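# Four arms unfold a collapsed crate and latch it

## Task

A collapsible crate is lying flat on the floor. Unfold it so that each of its four walls stands upright and each of its four corners is latched.

## Robot and tools

Robots and cameras. There are four identical i2rt Big YAM arms named arm1, arm2, arm3 and arm4. Each has six revolute joints, a two-finger gripper and a camera on its wrist (arm1_cam_wrist to arm4_cam_wrist). Two fixed room cameras, cam_high and cam_low, also give views. All images are 672x504 pixels. With joints 1 and 6 at 0 and the hand level and pointing forward, the wrist camera rides on top of the hand and looks toward the fingertips. The hand reaches roughly 1.0 m from the joint1 axis.

Frame. Every pose lives in one scene frame, in metres, origin on the floor, +z up. Arm feet (base_link), each facing along its own +x: arm1 at (-0.344, +0.564, 0.400), quat_wxyz (0.769, -0.004, 0, -0.639); arm2 at (-0.347, -0.575, 0.384), (0.754, 0, 0, 0.657); arm3 at (0.320, 0.573, 0.372), (0.627, 0.001, -0.001, -0.779); arm4 at (0.356, -0.566, 0.334), (0.630, 0, 0, 0.777). So arm1 and arm3 stand on the +y side, arm2 and arm4 on the -y side. The printed hand point sits between the finger pads, about 1 cm short of the tips; the fingers point along the hand's +z and open along its y. hand_target is where the hand would be at the joint targets currently held.

move. Arguments are arm1, arm2, arm3, arm4 (one object per arm; an arm left out gets nothing new) and cameras (a list of names, "all", or [] for none). Inside an arm's object:
- joints: absolute targets by name. joint1_rad -2.879 to 2.879 (rotation about the foot, positive counter-clockwise seen from above, 0 = along the foot's facing); joint2_rad 0 to 3.141 (shoulder, 0 = upper arm pointing back, increasing lifts it up and forward); joint3_rad 0 to 3.019 (elbow, 0 = folded shut); joint4_rad -1.692 to 1.57 (hand pitch, positive tips fingers up); joint5_rad -1.57 to 1.57 (sideways swing, positive to the arm's right); joint6_rad -2.094 to 2.094 (roll, positive clockwise viewed from behind the hand); gripper_m 0 to 0.093, the fingertip gap in metres. Done tolerances are ±0.045, 0.14, 0.09, 0.055, 0.03, 0.035 rad and ±0.003 m.
- min_time_s: 0.1 to 8 s, the shortest duration for that arm's joint moves.
- target: one list of seven numbers [x, y, z, qw, qx, qy, qz], an absolute hand pose in the scene frame. The hand follows a straight line from its hand_target to it. When target is given, joints may contain only gripper_m.
- speed: top path speed in m/s, 0.002 to 0.5, default 0.25, allowed only with target; rotation is capped at twice that value in rad/s.
All hand paths in one call finish together, paced by the slowest; a path lasts 0.5 to 10 s and an action at most 15 s. Every control step the commanded pose is clipped to within 100 mm and 20 degrees of the measured hand, and damped IK favours position over orientation. Expect hands to lag, wander, overshoot speed near full stretch, and settle a centimetre or more off. Joints move at different rates, so joint-space moves can sweep wide. Paths ignore obstacles and other arms. An empty move returns full state, images and the scene number.

Reading results. The move line lists each arm given motion as done or its worst status. joint_status and hand_status use: off_target (stopped short, may still push), time_out (each joint now holds a target near where it stood and keeps pushing; on_its_own names those not yet there), not_followed (a safety check withheld it; the arm may keep trying until new targets arrive). "joint command not followed" or "pose unreachable" means the self/arm-collision check blocked it. on_its_own shows uncommanded activity; its "held at" values are targets, not readings. Arms under "as last shown" were not addressed; their status reads "not commanded" and other lines repeat old values. Joint velocities are in rad/s (gripper m/s); "within noise" means at rest. Joint torques come in joint order, in N m, positive toward increasing angle, with offsets, noise and friction; entries 3 and 4 wrap at ±28. Gripping a rigid part hard reads up to 0.005 m narrower than it (or up to 0.002 wider); closed on nothing reads 0.000 to 0.003. For a firm grip command about 0.005 m below the touch reading; to release command well above the reading. Nothing in the state reports arm-to-arm contact.

Other tools. wait: seconds 0 to 10, optional cameras; the scene keeps running under the last commands. zoom_image: camera plus region [x0, y0, x1, y1] in pixels from the top-left, at most 504 by 504, only on a camera in the latest images. read_manual: section "licences" returns licence text only. finished_scene: scene = current scene number; irreversible, and the crate must remain set up with no robot holding it.

Cautions. Any refused move or wait, or a stop during it, cancels the later move, wait and finished_scene calls in the same reply; unknown keys make a call invalid. Never let two arms squeeze each other, including one gripper closing on another's fingers; the collision check can be late and does not cover fingers, gripper housings or wrist cameras. Arms keep pushing after contact and can push hard. Avoid hard impacts, slams, dropping or releasing moving parts, and letting anything fall far. Holding loads, stretching out or pushing against something heats motors: MOTOR HOT appears at 85 °C, and at 100 °C that arm goes limp for 30 to 60 s or more (OVER-TEMPERATURE FAULT, keys then say limit_stop_at_motor_heat; resend targets afterward). To relieve a stalled joint, command its reported position.

Each tool is called after "Emit:" in YAML: its name, and indented under it one key for each argument.

## Session

Emit:
move:

Scene clock: 0.00 s.
Joint torques (N m): no reading
Motor temperatures (°C): arm1=[27 28 28 28 23 23 25] | arm2=[24 25 23 25 28 27 25] | arm3=[26 24 27 24 26 24 27] | arm4=[25 26 26 31 26 25 27]
Heat: arm1: hottest joint2_rad 28 °C; arm2: hottest joint5_rad 28 °C; arm3: hottest joint3_rad 27 °C; arm4: hottest joint4_rad 31 °C.
Joint velocities: within noise
arm1.joint_positions: joint1_rad=-0.585 joint2_rad=+0.620 joint3_rad=+1.408 joint4_rad=-1.557 joint5_rad=+0.191 joint6_rad=-0.040 gripper_m=+0.09396
arm1.joint_status: not commanded
arm1.hand: x=-0.4494 y=+0.3976 z=+0.9080 quat_wxyz=(-0.135, -0.774, -0.490, +0.379) (m; scene frame)
arm1.hand_target: x=-0.4487 y=+0.3992 z=+0.9183 quat_wxyz=(-0.142, -0.770, -0.486, +0.388) (m; scene frame)
arm1.hand_status: not commanded
arm2.joint_positions: joint1_rad=+0.742 joint2_rad=+0.634 joint3_rad=+1.438 joint4_rad=-1.211 joint5_rad=-0.133 joint6_rad=-0.320 gripper_m=+0.09396
arm2.joint_status: not commanded
arm2.hand: x=-0.5071 y=-0.3840 z=+0.9710 quat_wxyz=(-0.284, +0.802, -0.229, -0.472) (m; scene frame)
arm2.hand_target: x=-0.5054 y=-0.3866 z=+0.9838 quat_wxyz=(-0.292, +0.795, -0.226, -0.481) (m; scene frame)
arm2.hand_status: not commanded
arm3.joint_positions: joint1_rad=+0.368 joint2_rad=+0.623 joint3_rad=+1.401 joint4_rad=-1.238 joint5_rad=-0.070 joint6_rad=+0.635 gripper_m=+0.09396
arm3.joint_status: not commanded
arm3.hand: x=+0.3681 y=+0.3300 z=+0.9365 quat_wxyz=(-0.499, -0.717, -0.455, +0.173) (m; scene frame)
arm3.hand_target: x=+0.3677 y=+0.3328 z=+0.9460 quat_wxyz=(-0.508, -0.712, -0.452, +0.176) (m; scene frame)
arm3.hand_status: not commanded
arm4.joint_positions: joint1_rad=+0.790 joint2_rad=+0.548 joint3_rad=+1.366 joint4_rad=-1.267 joint5_rad=+0.241 joint6_rad=-0.097 gripper_m=+0.09396
arm4.joint_status: not commanded
arm4.hand: x=+0.1989 y=-0.4149 z=+0.8936 quat_wxyz=(-0.270, +0.802, -0.260, -0.465) (m; scene frame)
arm4.hand_target: x=+0.2019 y=-0.4169 z=+0.9028 quat_wxyz=(-0.272, +0.796, -0.260, -0.474) (m; scene frame)
arm4.hand_status: not commanded
pictures: arm1_cam_wrist, arm2_cam_wrist, arm3_cam_wrist, arm4_cam_wrist, cam_high, cam_low

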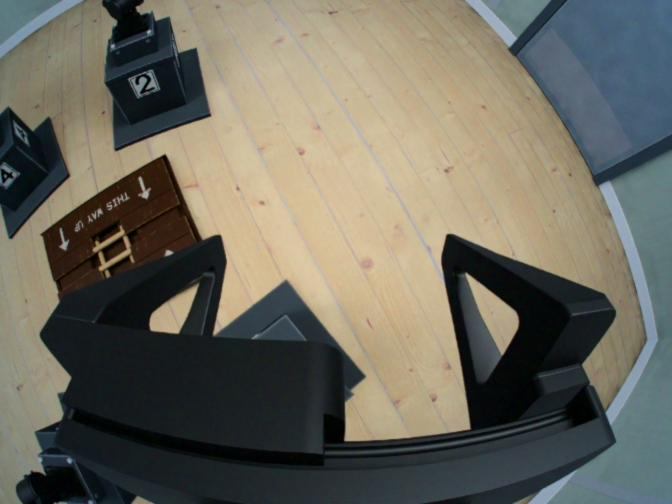

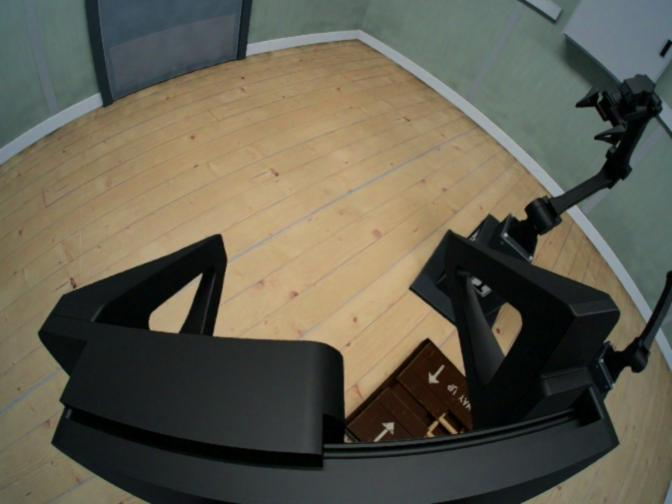

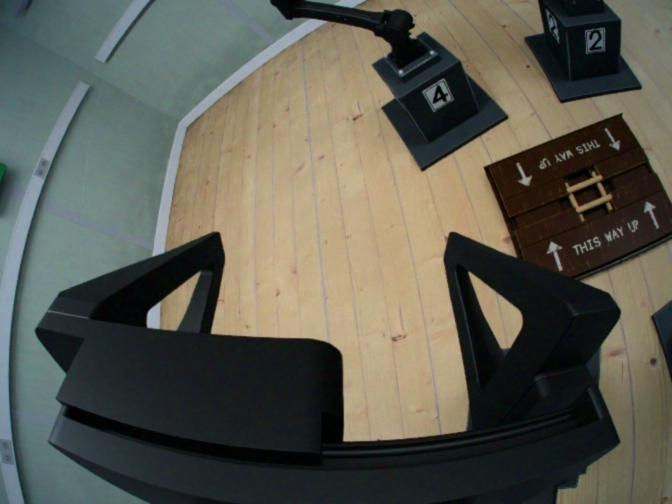

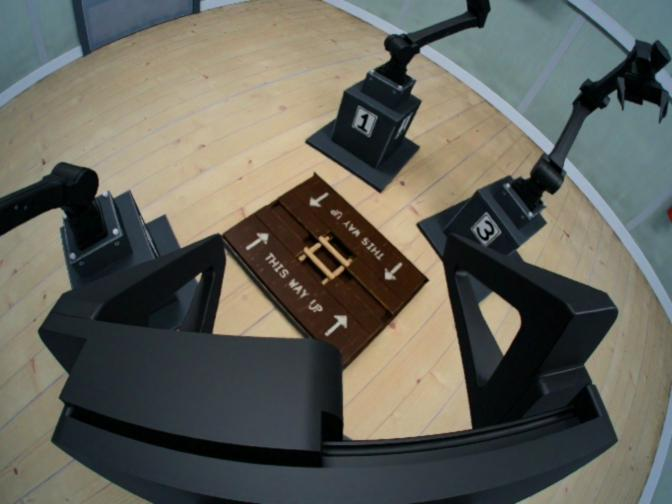

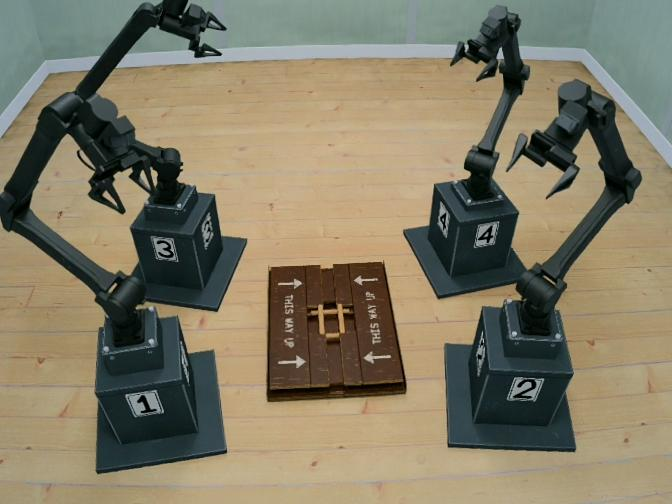

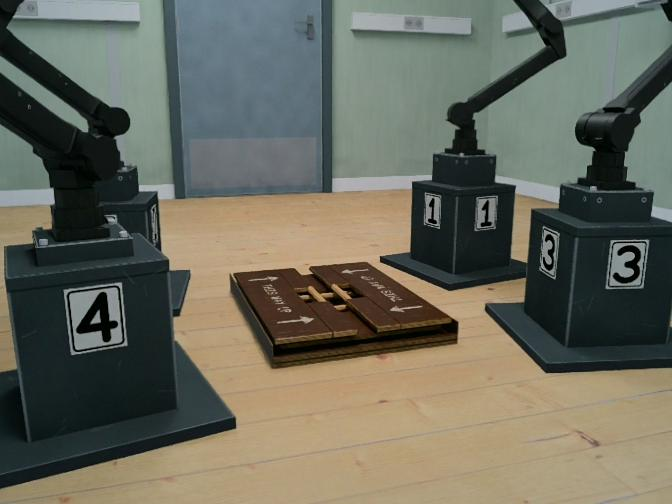

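Emit:
zoom_image:
  camera: "cam_high"
  region: [250, 240, 430, 420]

Emit:
zoom_image:
  camera: "cam_low"
  region: [210, 240, 480, 380]

Emit:
zoom_image:
  camera: "arm4_cam_wrist"
  region: [210, 160, 440, 370]

Emit:
zoom_image:
  camera: "arm3_cam_wrist"
  region: [472, 100, 672, 290]

Scaled by 2.800 from the camera's 672x504 image, which has a finer 960x720 frame.

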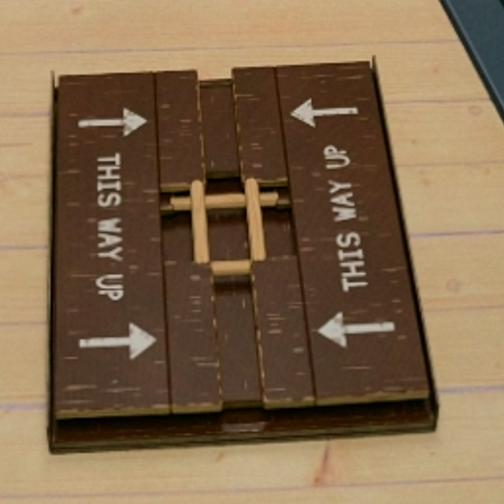

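Scaled by 1.867 from the camera's 672x504 image, which has a finer 960x720 frame.

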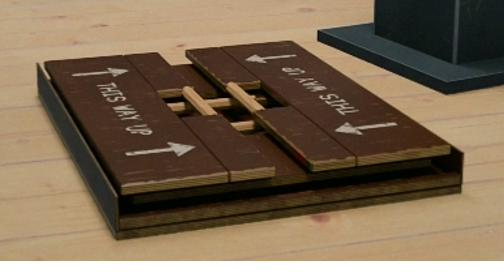

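Scaled by 2.191 from the camera's 672x504 image, which has a finer 960x720 frame.

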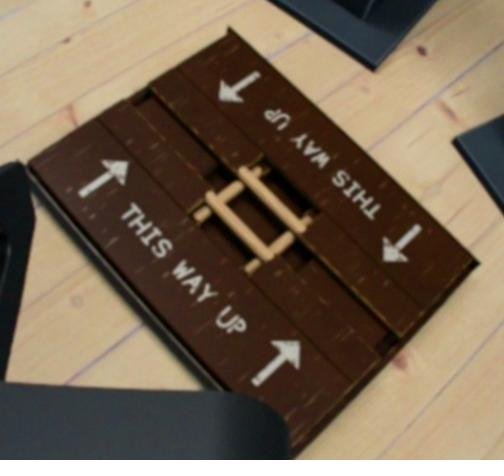

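Scaled by 2.520 from the camera's 672x504 image, which has a finer 960x720 frame.

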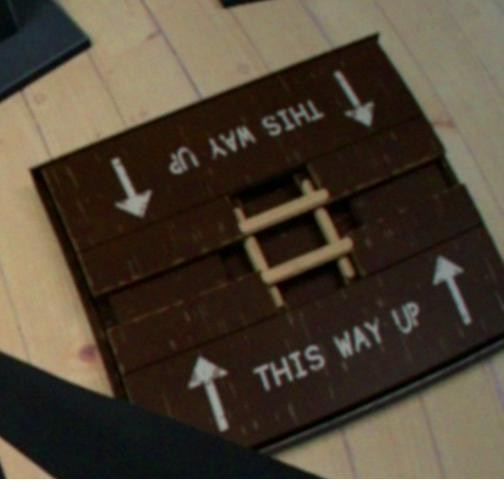

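Emit:
zoom_image:
  camera: "cam_high"
  region: [80, 250, 240, 480]

Emit:
zoom_image:
  camera: "cam_high"
  region: [430, 240, 600, 470]

Emit:
zoom_image:
  camera: "cam_high"
  region: [120, 130, 260, 320]

Emit:
zoom_image:
  camera: "cam_high"
  region: [390, 130, 540, 310]

Emit:
zoom_image:
  camera: "arm4_cam_wrist"
  region: [300, 0, 672, 250]

Scaled by 2.191 from the camera's 672x504 image, which has a finer 960x720 frame.

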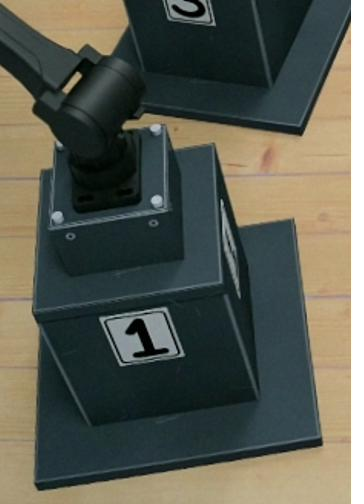

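Scaled by 2.191 from the camera's 672x504 image, which has a finer 960x720 frame.

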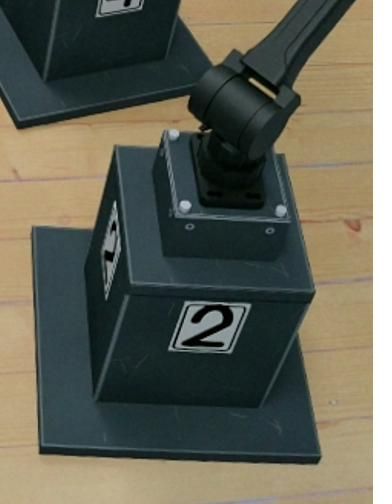

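Scaled by 2.653 from the camera's 672x504 image, which has a finer 960x720 frame.

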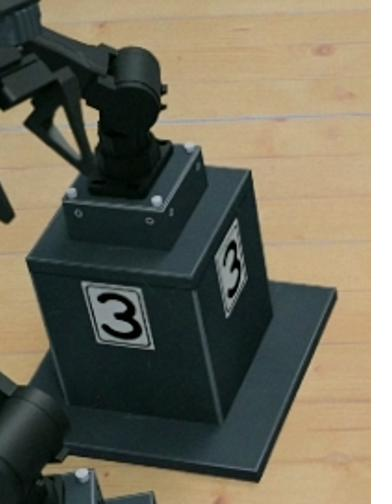

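Scaled by 2.800 from the camera's 672x504 image, which has a finer 960x720 frame.

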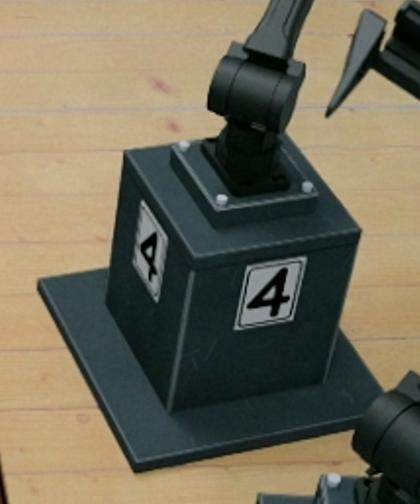

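Scaled by 1.355 from the camera's 672x504 image, which has a finer 960x720 frame.

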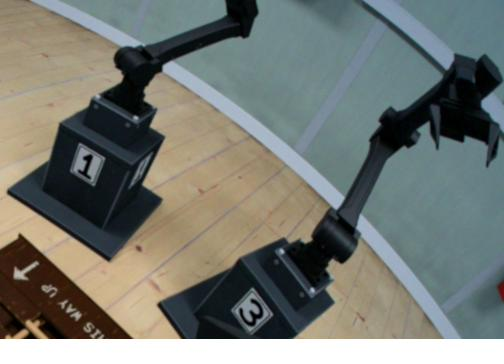

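Emit:
move:
  arm1: {"joints": {"joint1_rad": 0.361, "joint2_rad": 2.197, "joint3_rad": 1.647, "joint4_rad": -1.021, "joint5_rad": 0.0, "joint6_rad": -1.06}, "min_time_s": 3}
  cameras: ["arm1_cam_wrist", "cam_high", "arm4_cam_wrist"]

Scene clock: 77.50 s.
Joint torques (N m): arm1=[-0.56 -24.64 9.96 0.81 0.1 -0.01] | arm2=[-0.03 1.2 7.82 1.83 -0.03 -0.01] | arm3=[-0.38 -0.32 7.82 2.29 0.13 0] | arm4=[1.73 3.31 10.07 1.87 -0.04 0.11]
Motor temperatures (°C): arm1=[27 28 32 28 23 23 25] | arm2=[24 25 25 25 28 26 25] | arm3=[26 24 32 24 26 23 27] | arm4=[25 26 31 31 26 25 27]
Heat: arm1: hottest joint3_rad 32 °C; arm2: hottest joint5_rad 28 °C; arm3: hottest joint3_rad 32 °C; arm4: hottest joint3_rad 31 °C.
move: arm1 done
Joint velocities: within noise
arm1.joint_positions: joint1_rad=+0.379 joint2_rad=+2.214 joint3_rad=+1.600 joint4_rad=-1.029 joint5_rad=+0.008 joint6_rad=-1.035 gripper_m=+0.09398
arm1.joint_status: all done
arm1.hand: x=-0.0267 y=+0.0580 z=+0.3265 quat_wxyz=(+0.025, +0.014, -0.999, -0.026) (m; scene frame)
arm1.hand_target: x=-0.0176 y=+0.0352 z=+0.3433 quat_wxyz=(+0.009, +0.018, -1.000, -0.001) (m; scene frame)
arm1.hand_status: not commanded
arm2, arm3, arm4: as last shown
pictures: arm1_cam_wrist, arm4_cam_wrist, cam_high

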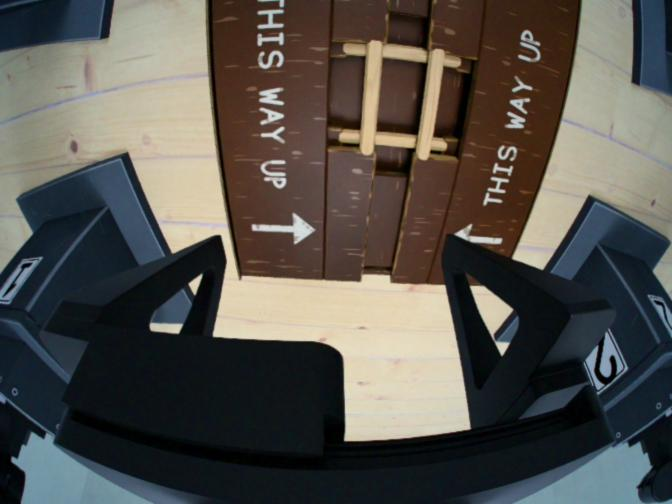

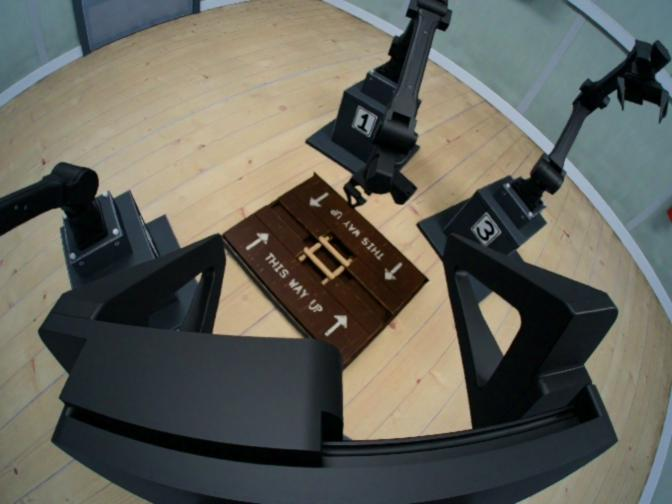

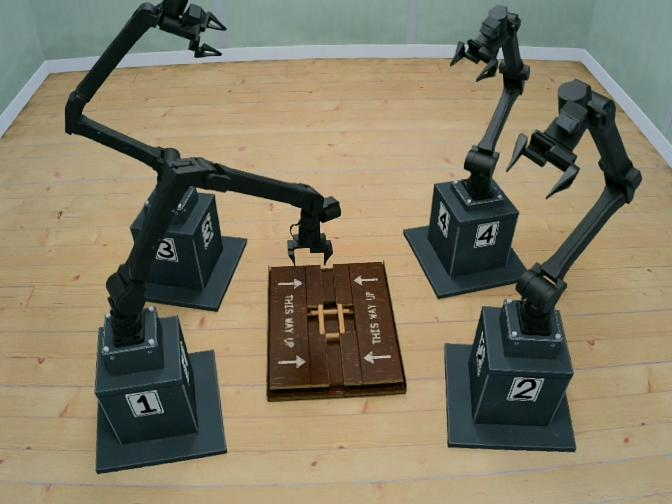

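Emit:
zoom_image:
  camera: "arm1_cam_wrist"
  region: [200, 0, 590, 290]

Emit:
zoom_image:
  camera: "arm1_cam_wrist"
  region: [310, 0, 490, 180]

Scaled by 1.292 from the camera's 672x504 image, which has a finer 960x720 frame.

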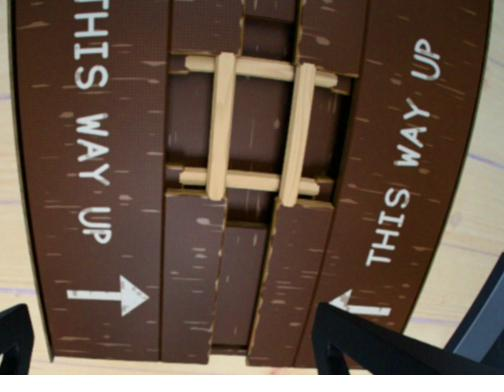

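Scaled by 2.800 from the camera's 672x504 image, which has a finer 960x720 frame.

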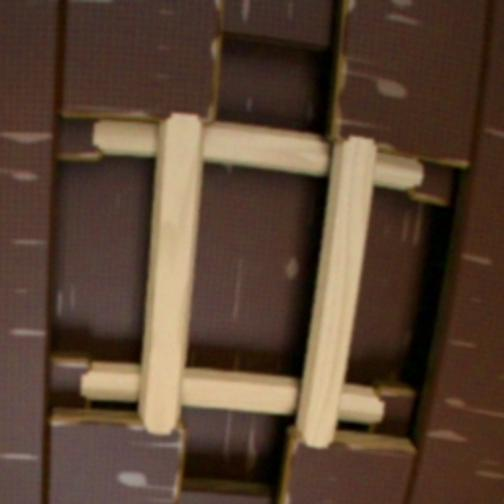

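Emit:
move:
  arm1: {"target": [-0.026, 0.014, 0.165, 0.02, -0.0075, 1.0, -0.025], "speed": 0.25, "joints": {"gripper_m": 0.05}}
  cameras: ["arm1_cam_wrist", "cam_low", "cam_high"]

Emit:
zoom_image:
  camera: "arm1_cam_wrist"
  region: [210, 0, 500, 290]

Emit:
zoom_image:
  camera: "cam_low"
  region: [230, 150, 470, 370]

Scene clock: 103.43 s.
Joint torques (N m): arm1=[-0.85 -25.64 7.97 0.75 -0.01 -0.08] | arm2=[-0.09 1.26 7.82 1.83 -0.03 -0.01] | arm3=[-0.62 -0.26 7.88 2.39 0.12 0.02] | arm4=[1.73 3.31 10.07 1.85 -0.04 0.11]
Motor temperatures (°C): arm1=[27 30 35 28 23 23 25] | arm2=[24 25 26 25 27 26 25] | arm3=[26 24 32 24 26 23 27] | arm4=[25 26 31 31 26 25 27]
Heat: arm1: hottest joint3_rad 35 °C; arm2: hottest joint5_rad 27 °C; arm3: hottest joint3_rad 32 °C; arm4: hottest joint3_rad 31 °C.
move: arm1 off_target
Joint velocities: within noise
arm1.joint_positions: joint1_rad=+0.347 joint2_rad=+2.508 joint3_rad=+1.615 joint4_rad=-0.664 joint5_rad=-0.016 joint6_rad=-1.057 gripper_m=+0.05006
arm1.joint_status: all done
arm1.hand: x=-0.0341 y=+0.0384 z=+0.1555 quat_wxyz=(-0.008, +0.009, -1.000, +0.005) (m; scene frame)
arm1.hand_target: x=-0.0267 y=+0.0159 z=+0.1657 quat_wxyz=(-0.020, +0.012, -0.999, +0.025) (m; scene frame)
arm1.hand_status: off_target (0.027 m and 2.7 deg from the pose sent, 0.167 m and 7.8 deg at the start)
arm2, arm3, arm4: as last shown
pictures: arm1_cam_wrist, cam_high, cam_low

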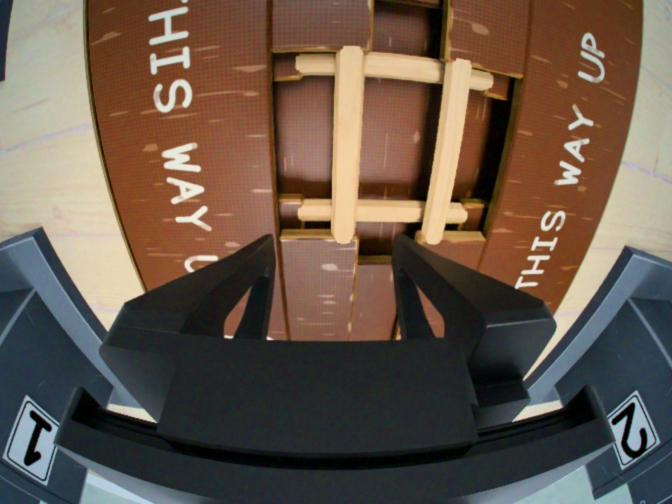

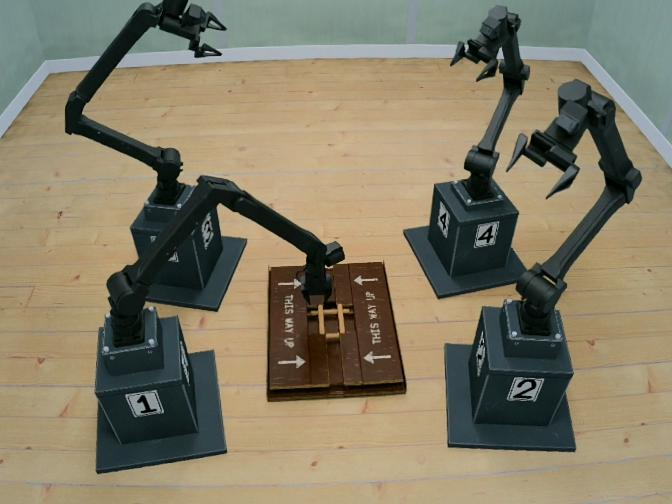

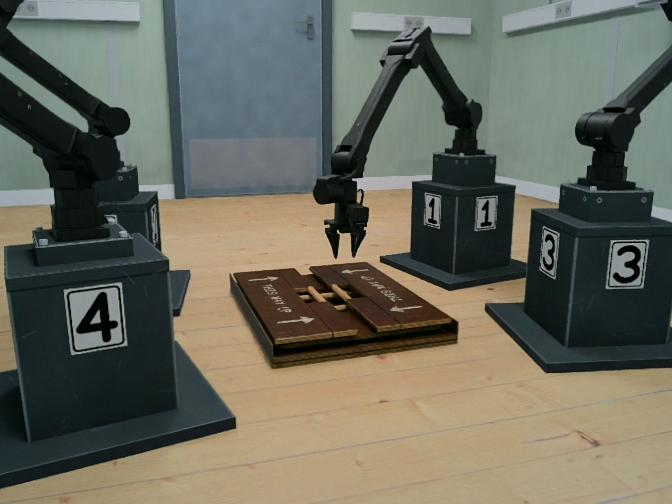

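Scaled by 1.738 from the camera's 672x504 image, which has a finer 960x720 frame.

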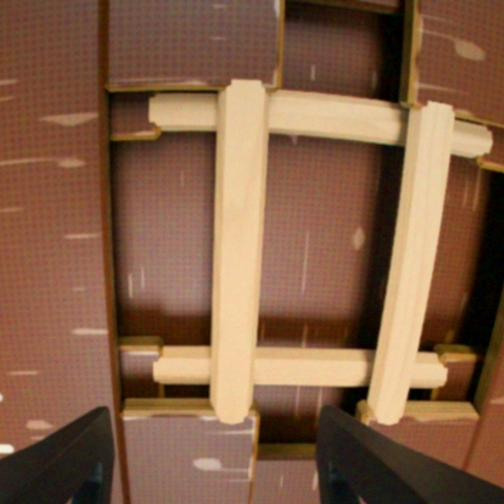

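Scaled by 2.100 from the camera's 672x504 image, which has a finer 960x720 frame.

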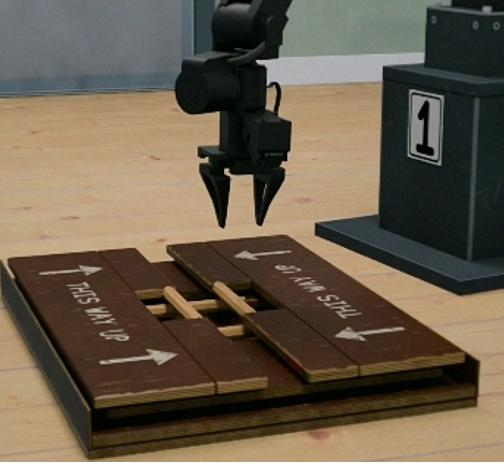

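Emit:
move:
  arm1: {"target": [-0.001, 0.0095, 0.117, 0.012, -0.0075, 1.0, -0.02], "speed": 0.2}
  cameras: ["arm1_cam_wrist", "cam_low", "cam_high"]

Emit:
zoom_image:
  camera: "arm1_cam_wrist"
  region: [210, 40, 460, 290]

Emit:
zoom_image:
  camera: "cam_low"
  region: [270, 190, 420, 340]

Scene clock: 113.00 s.
Joint torques (N m): arm1=[0.67 -25.17 8.18 0.27 0.12 0.16] | arm2=[-0.09 1.2 7.82 1.83 -0.04 -0.01] | arm3=[-0.79 -0.32 7.84 2.36 0.11 0] | arm4=[1.73 3.25 10.07 1.85 -0.04 0.11]
Motor temperatures (°C): arm1=[27 31 34 28 23 23 25] | arm2=[24 25 26 25 27 26 25] | arm3=[26 24 32 24 26 23 27] | arm4=[25 26 31 31 26 25 27]
Heat: arm1: hottest joint3_rad 34 °C; arm2: hottest joint5_rad 27 °C; arm3: hottest joint3_rad 32 °C; arm4: hottest joint3_rad 31 °C.
move: arm1 off_target
Joint velocities: within noise
arm1.joint_positions: joint1_rad=+0.364 joint2_rad=+2.637 joint3_rad=+1.759 joint4_rad=-0.667 joint5_rad=-0.010 joint6_rad=-1.043 gripper_m=+0.05006
arm1.joint_status: not commanded
arm1.hand: x=-0.0126 y=+0.0203 z=+0.1134 quat_wxyz=(-0.008, +0.011, -1.000, +0.011) (m; scene frame)
arm1.hand_target: x=-0.0012 y=+0.0099 z=+0.1173 quat_wxyz=(-0.013, +0.007, -1.000, +0.020) (m; scene frame)
arm1.hand_status: off_target (0.016 m and 1.2 deg from the pose sent, 0.058 m and 1.8 deg at the start)
arm2, arm3, arm4: as last shown
pictures: arm1_cam_wrist, cam_high, cam_low

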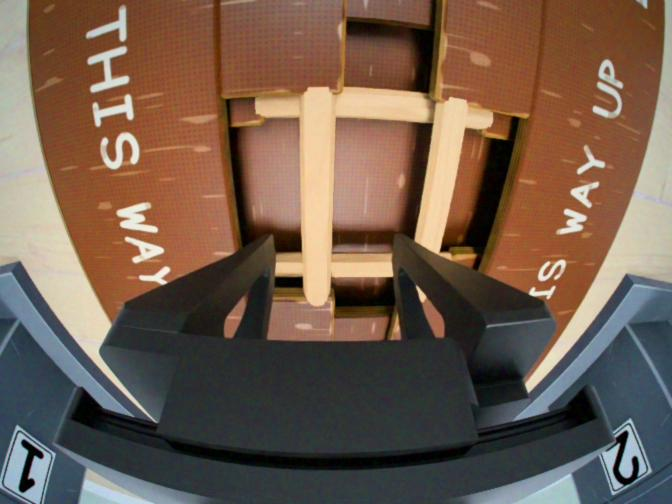

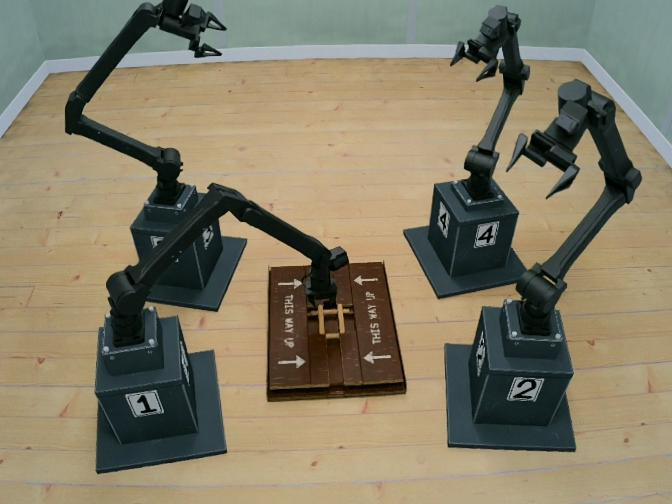

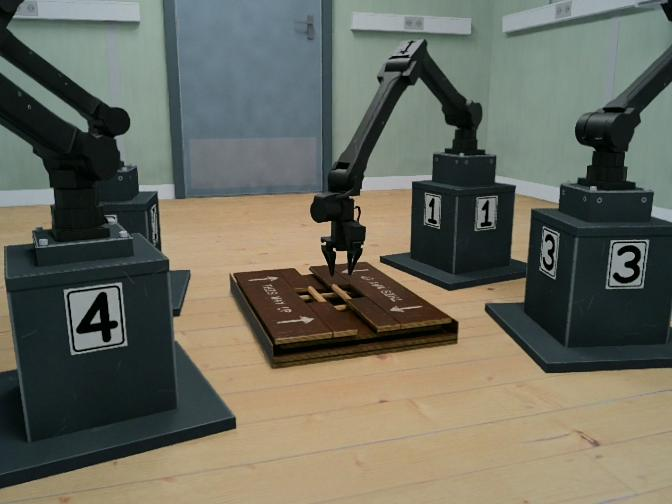

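Scaled by 2.016 from the camera's 672x504 image, which has a finer 960x720 frame.

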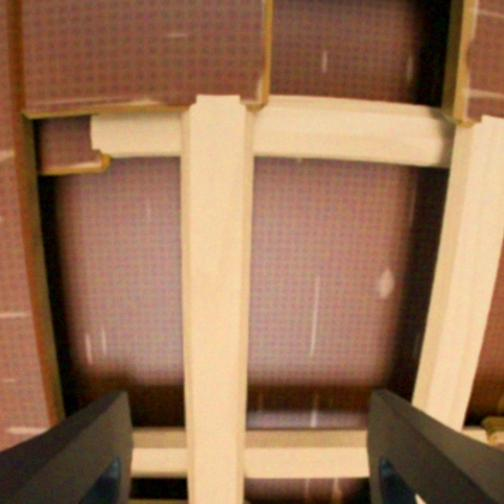

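Scaled by 3.360 from the camera's 672x504 image, which has a finer 960x720 frame.

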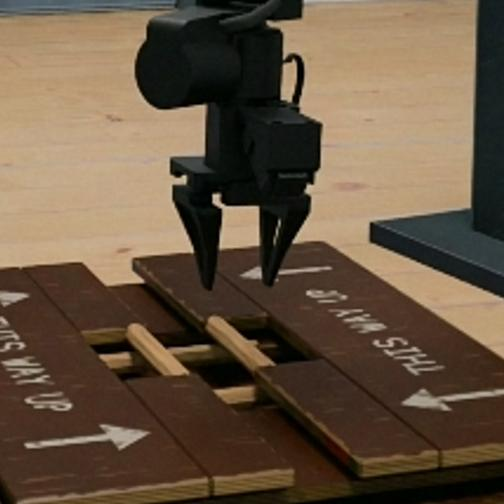

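Emit:
move:
  arm1: {"target": [0.002, 0.0185, 0.082, 0.005, -0.0075, 1.0, -0.015], "speed": 0.15}
  cameras: ["arm1_cam_wrist", "cam_low"]

Emit:
zoom_image:
  camera: "arm1_cam_wrist"
  region: [210, 90, 460, 340]

Emit:
zoom_image:
  camera: "cam_low"
  region: [270, 190, 420, 340]

Scene clock: 117.30 s.
Joint torques (N m): arm1=[0.38 -25.76 7.79 0.81 0.14 0.19] | arm2=[-0.03 1.26 7.82 1.81 -0.04 -0.01] | arm3=[-0.56 -0.03 7.84 2.29 0.12 0.02] | arm4=[1.73 3.31 10.07 1.85 -0.03 0.11]
Motor temperatures (°C): arm1=[27 31 34 28 23 23 25] | arm2=[24 25 26 25 27 26 25] | arm3=[26 24 32 24 26 23 27] | arm4=[25 26 31 31 26 25 27]
Heat: arm1: hottest joint3_rad 34 °C; arm2: hottest joint5_rad 27 °C; arm3: hottest joint3_rad 32 °C; arm4: hottest joint3_rad 31 °C.
move: arm1 off_target
Joint velocities: within noise
arm1.joint_positions: joint1_rad=+0.376 joint2_rad=+2.708 joint3_rad=+1.796 joint4_rad=-0.667 joint5_rad=-0.003 joint6_rad=-1.031 gripper_m=+0.05006
arm1.joint_status: not commanded
arm1.hand: x=-0.0129 y=+0.0325 z=+0.0792 quat_wxyz=(+0.004, +0.010, -1.000, -0.001) (m; scene frame)
arm1.hand_target: x=+0.0009 y=+0.0197 z=+0.0820 quat_wxyz=(-0.005, +0.007, -1.000, +0.015) (m; scene frame)
arm1.hand_status: off_target (0.021 m and 2.2 deg from the pose sent, 0.035 m and 0.7 deg at the start)
arm2, arm3, arm4: as last shown
pictures: arm1_cam_wrist, cam_low

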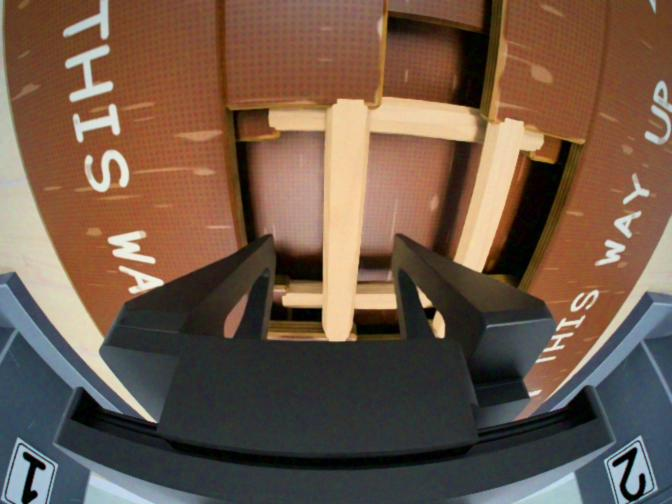

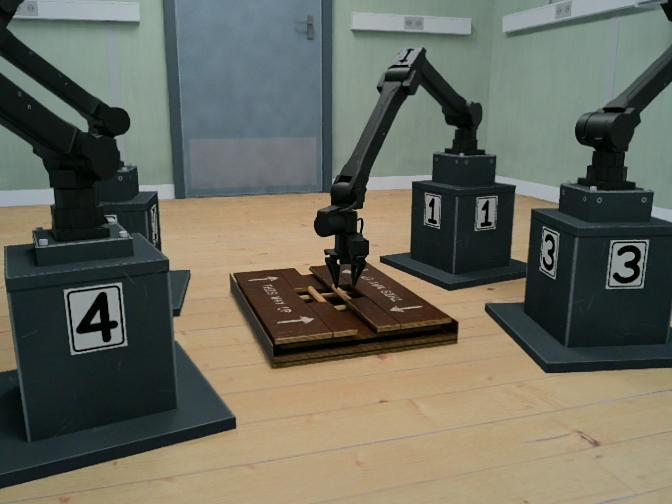

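Scaled by 2.016 from the camera's 672x504 image, which has a finer 960x720 frame.

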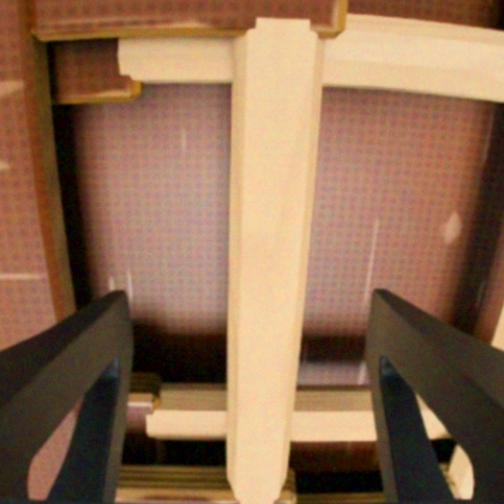

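Scaled by 3.360 from the camera's 672x504 image, which has a finer 960x720 frame.

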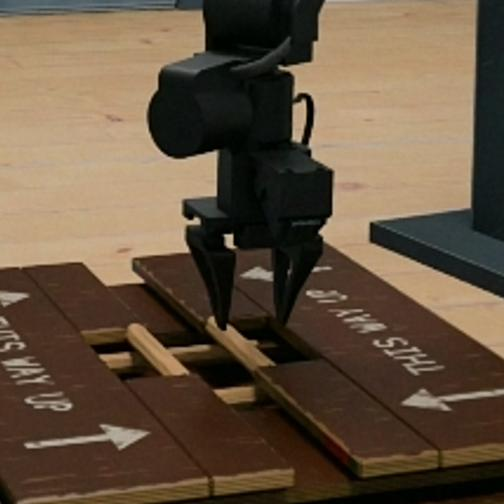

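Emit:
move:
  arm1: {"target": [0.0, 0.016, 0.056, 0.002, -0.0075, 1.0, -0.01], "speed": 0.1}
  cameras: ["arm1_cam_wrist", "cam_low"]

Emit:
zoom_image:
  camera: "arm1_cam_wrist"
  region: [210, 90, 460, 340]

Emit:
zoom_image:
  camera: "cam_low"
  region: [270, 190, 420, 340]

Scene clock: 121.17 s.
Joint torques (N m): arm1=[0.32 -25.11 7.75 0.51 0.08 0.17] | arm2=[-0.09 1.26 7.82 1.83 -0.04 -0.01] | arm3=[-0.56 -0.09 7.79 2.37 0.11 0.03] | arm4=[1.73 3.31 10.07 1.87 -0.04 0.11]
Motor temperatures (°C): arm1=[27 31 34 28 23 23 25] | arm2=[24 25 26 25 27 26 25] | arm3=[26 24 32 24 26 23 27] | arm4=[25 26 31 31 26 25 27]
Heat: arm1: hottest joint3_rad 34 °C; arm2: hottest joint5_rad 27 °C; arm3: hottest joint3_rad 32 °C; arm4: hottest joint3_rad 31 °C.
move: arm1 off_target
Joint velocities: within noise
arm1.joint_positions: joint1_rad=+0.376 joint2_rad=+2.771 joint3_rad=+1.859 joint4_rad=-0.667 joint5_rad=-0.003 joint6_rad=-1.031 gripper_m=+0.05006
arm1.joint_status: not commanded
arm1.hand: x=-0.0102 y=+0.0278 z=+0.0557 quat_wxyz=(+0.004, +0.010, -1.000, -0.001) (m; scene frame)
arm1.hand_target: x=-0.0004 y=+0.0168 z=+0.0560 quat_wxyz=(-0.002, +0.007, -1.000, +0.010) (m; scene frame)
arm1.hand_status: off_target (0.016 m and 1.5 deg from the pose sent, 0.031 m and 1.5 deg at the start)
arm2, arm3, arm4: as last shown
pictures: arm1_cam_wrist, cam_low

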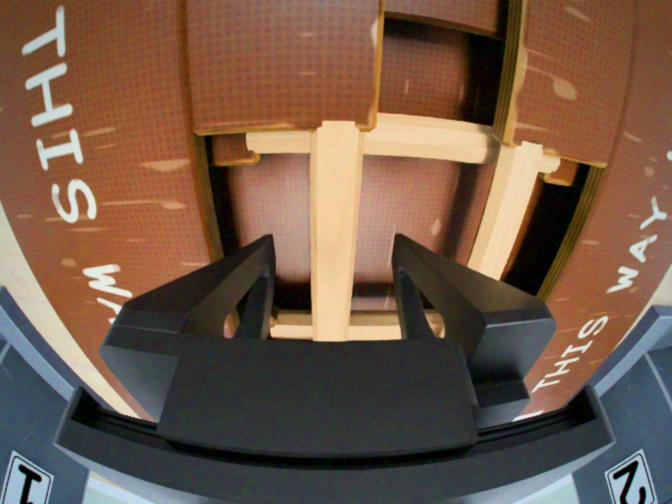

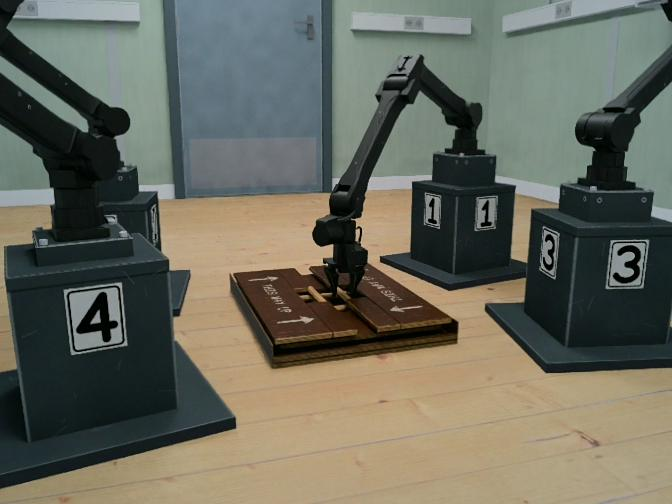

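Scaled by 2.016 from the camera's 672x504 image, which has a finer 960x720 frame.

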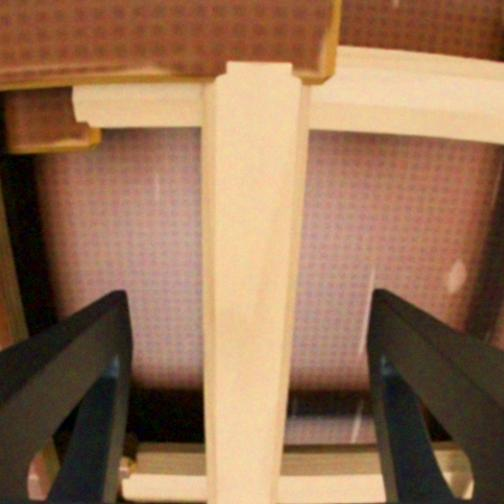

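Scaled by 3.360 from the camera's 672x504 image, which has a finer 960x720 frame.

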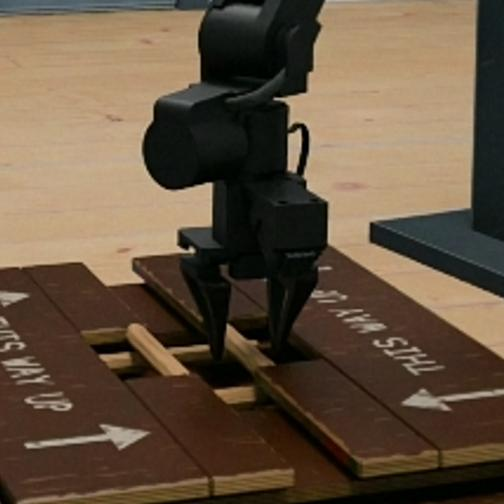

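Emit:
move:
  arm1: {"joints": {"gripper_m": 0.013}}
  cameras: ["arm1_cam_wrist"]

Scene clock: 131.37 s.
Joint torques (N m): arm1=[-0.03 -25.52 7.9 0.54 0.13 0.18] | arm2=[-0.03 1.26 7.8 1.81 -0.03 -0.02] | arm3=[-0.62 -0.26 7.86 2.5 0.13 0.01] | arm4=[1.73 3.31 10.07 1.87 -0.03 0.11]
Motor temperatures (°C): arm1=[27 31 34 28 23 23 25] | arm2=[24 25 26 25 27 26 25] | arm3=[26 24 32 24 26 23 27] | arm4=[25 26 31 31 26 25 26]
Heat: arm1: hottest joint3_rad 34 °C; arm2: hottest joint5_rad 27 °C; arm3: hottest joint3_rad 32 °C; arm4: hottest joint3_rad 31 °C.
move: arm1 off_target
Joint velocities: within noise
arm1.joint_positions: joint1_rad=+0.376 joint2_rad=+2.771 joint3_rad=+1.859 joint4_rad=-0.667 joint5_rad=-0.003 joint6_rad=-1.021 gripper_m=+0.01699
arm1.joint_status: gripper_m off_target (ended at +0.01702, target +0.01300)
arm1.hand: x=-0.0102 y=+0.0278 z=+0.0557 quat_wxyz=(+0.004, +0.006, -1.000, -0.001) (m; scene frame)
arm1.hand_target: x=-0.0004 y=+0.0168 z=+0.0560 quat_wxyz=(-0.002, +0.003, -1.000, +0.010) (m; scene frame)
arm1.hand_status: not commanded
arm2, arm3, arm4: as last shown
pictures: arm1_cam_wrist

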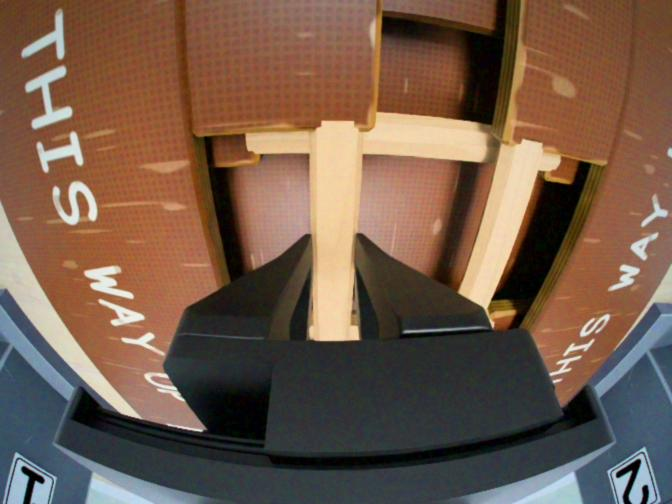

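Emit:
move:
  arm1: {"target": [0.0, 0.0276, 0.12, 0.003, -0.0075, 0.9935, -0.113], "speed": 0.1}
  cameras: ["arm1_cam_wrist", "cam_low", "cam_high"]

Emit:
zoom_image:
  camera: "cam_low"
  region: [220, 150, 470, 380]

Scene clock: 144.03 s.
Joint torques (N m): arm1=[0.21 -28.86 3.85 0.76 0.18 0.13] | arm2=[-0.03 1.32 7.8 1.81 -0.04 -0.01] | arm3=[-0.67 -0.09 7.84 2.33 0.13 -0.01] | arm4=[1.73 3.25 10.07 1.85 -0.04 0.11]
Motor temperatures (°C): arm1=[27 32 34 28 23 23 25] | arm2=[24 25 26 25 27 26 25] | arm3=[26 24 33 24 26 23 27] | arm4=[25 26 31 31 26 25 26]
Heat: arm1: hottest joint3_rad 34 °C; arm2: hottest joint5_rad 27 °C; arm3: hottest joint3_rad 33 °C; arm4: hottest joint3_rad 31 °C.
move: arm1 off_target
Joint velocities: within noise
arm1.joint_positions: joint1_rad=+0.410 joint2_rad=+2.613 joint3_rad=+1.605 joint4_rad=-0.393 joint5_rad=+0.109 joint6_rad=-1.000 gripper_m=+0.01692
arm1.joint_status: not commanded
arm1.hand: x=-0.0098 y=+0.0311 z=+0.0975 quat_wxyz=(+0.002, +0.008, -0.995, +0.104) (m; scene frame)
arm1.hand_target: x=+0.0017 y=+0.0257 z=+0.1201 quat_wxyz=(-0.006, +0.008, -0.993, +0.115) (m; scene frame)
arm1.hand_status: off_target (0.025 m and 1.2 deg from the pose sent, 0.065 m and 13.1 deg at the start)
arm2, arm3, arm4: as last shown
pictures: arm1_cam_wrist, cam_high, cam_low

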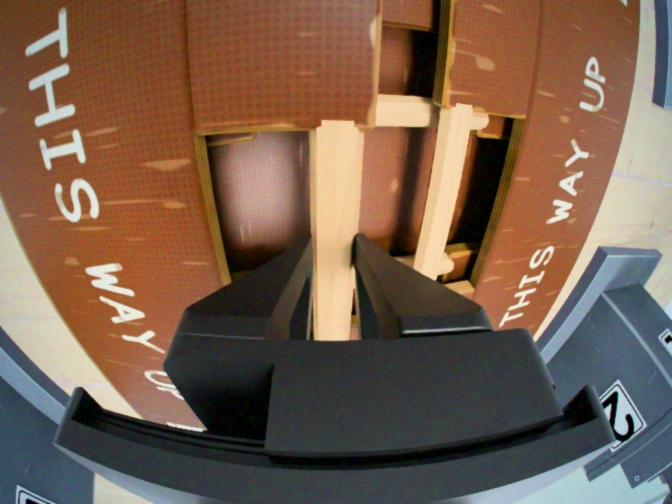

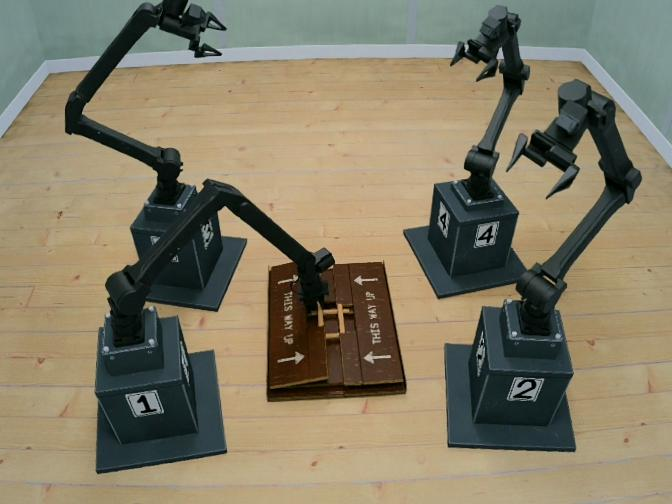

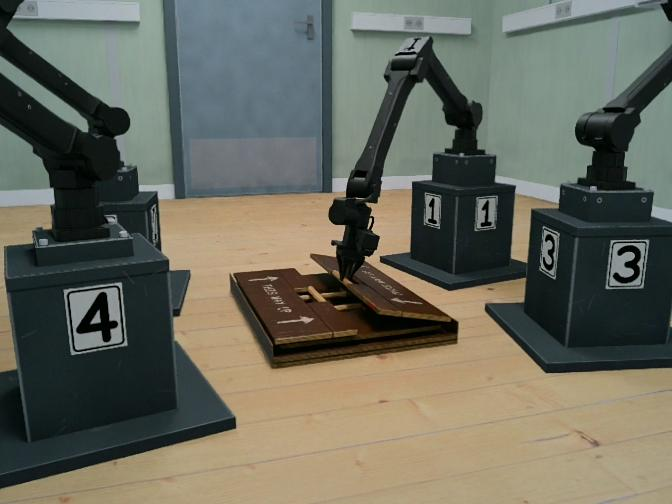

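Scaled by 2.016 from the camera's 672x504 image, which has a finer 960x720 frame.

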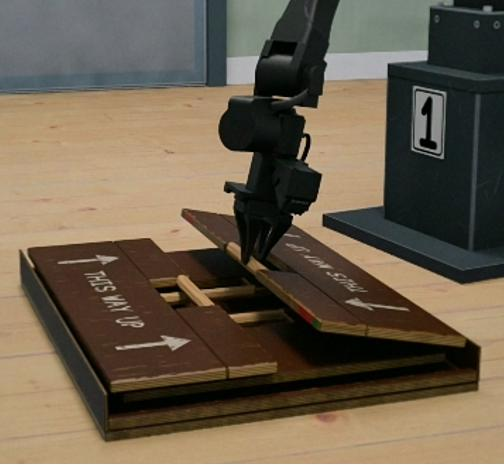

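Emit:
move:
  arm1: {"target": [0.0, 0.0725, 0.2, 0.002, -0.0075, 0.974, -0.227], "speed": 0.12}
  cameras: ["arm1_cam_wrist", "cam_low"]

Scene clock: 146.93 s.
Joint torques (N m): arm1=[1.08 -25.99 3.37 1.07 0.32 0.17] | arm2=[-0.09 1.26 7.8 1.81 -0.04 -0.01] | arm3=[-0.38 -0.15 7.82 2.37 0.11 0.04] | arm4=[1.73 3.31 10.09 1.85 -0.04 0.11]
Motor temperatures (°C): arm1=[27 32 33 28 23 23 25] | arm2=[24 25 26 25 27 26 25] | arm3=[26 24 33 24 26 23 27] | arm4=[25 26 31 31 26 24 26]
Heat: arm1: hottest joint3_rad 33 °C; arm2: hottest joint5_rad 27 °C; arm3: hottest joint3_rad 33 °C; arm4: hottest joint3_rad 31 °C.
move: arm1 off_target
Joint velocities: within noise
arm1.joint_positions: joint1_rad=+0.490 joint2_rad=+2.364 joint3_rad=+1.262 joint4_rad=-0.129 joint5_rad=+0.266 joint6_rad=-0.954 gripper_m=+0.01600
arm1.joint_status: not commanded
arm1.hand: x=-0.0113 y=+0.0713 z=+0.1798 quat_wxyz=(+0.006, +0.006, -0.976, +0.215) (m; scene frame)
arm1.hand_target: x=-0.0021 y=+0.0716 z=+0.1985 quat_wxyz=(-0.002, +0.007, -0.975, +0.224) (m; scene frame)
arm1.hand_status: off_target (0.023 m and 1.7 deg from the pose sent, 0.111 m and 14.4 deg at the start)
arm2.joint_positions: joint1_rad=+0.742 joint2_rad=+0.634 joint3_rad=+1.438 joint4_rad=-1.211 joint5_rad=-0.133 joint6_rad=-0.320 gripper_m=+0.09396
arm2.joint_status: not commanded
arm2.hand: x=-0.5071 y=-0.3840 z=+0.9710 quat_wxyz=(-0.284, +0.802, -0.229, -0.472) (m; scene frame)
arm2.hand_target: x=-0.5054 y=-0.3866 z=+0.9838 quat_wxyz=(-0.292, +0.795, -0.226, -0.481) (m; scene frame)
arm2.hand_status: not commanded
arm3.joint_positions: joint1_rad=+0.368 joint2_rad=+0.623 joint3_rad=+1.401 joint4_rad=-1.238 joint5_rad=-0.070 joint6_rad=+0.635 gripper_m=+0.09396
arm3.joint_status: not commanded
arm3.hand: x=+0.3681 y=+0.3300 z=+0.9365 quat_wxyz=(-0.499, -0.717, -0.455, +0.173) (m; scene frame)
arm3.hand_target: x=+0.3677 y=+0.3328 z=+0.9460 quat_wxyz=(-0.508, -0.712, -0.452, +0.176) (m; scene frame)
arm3.hand_status: not commanded
arm4.joint_positions: joint1_rad=+0.790 joint2_rad=+0.548 joint3_rad=+1.366 joint4_rad=-1.267 joint5_rad=+0.241 joint6_rad=-0.097 gripper_m=+0.09396
arm4.joint_status: not commanded
arm4.hand: x=+0.1989 y=-0.4149 z=+0.8936 quat_wxyz=(-0.270, +0.802, -0.260, -0.465) (m; scene frame)
arm4.hand_target: x=+0.2019 y=-0.4169 z=+0.9028 quat_wxyz=(-0.272, +0.796, -0.260, -0.474) (m; scene frame)
arm4.hand_status: not commanded
pictures: arm1_cam_wrist, cam_low

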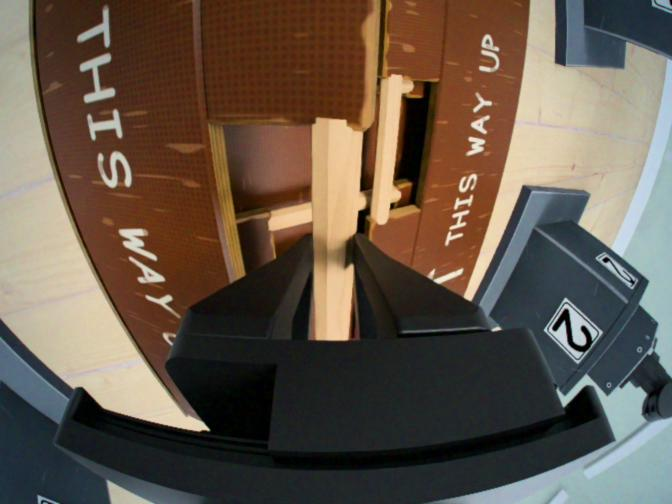

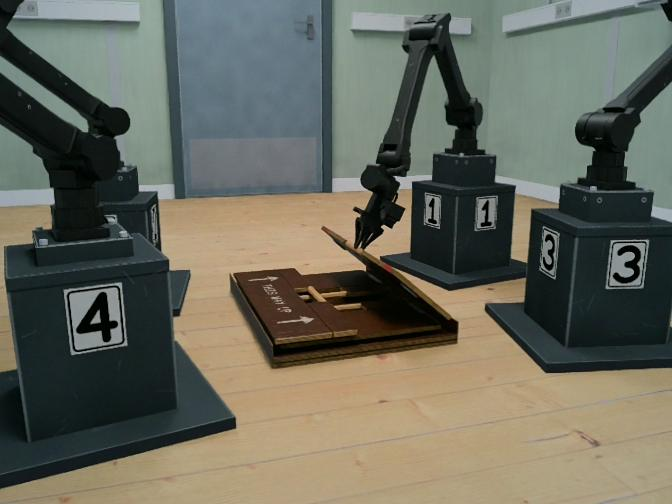

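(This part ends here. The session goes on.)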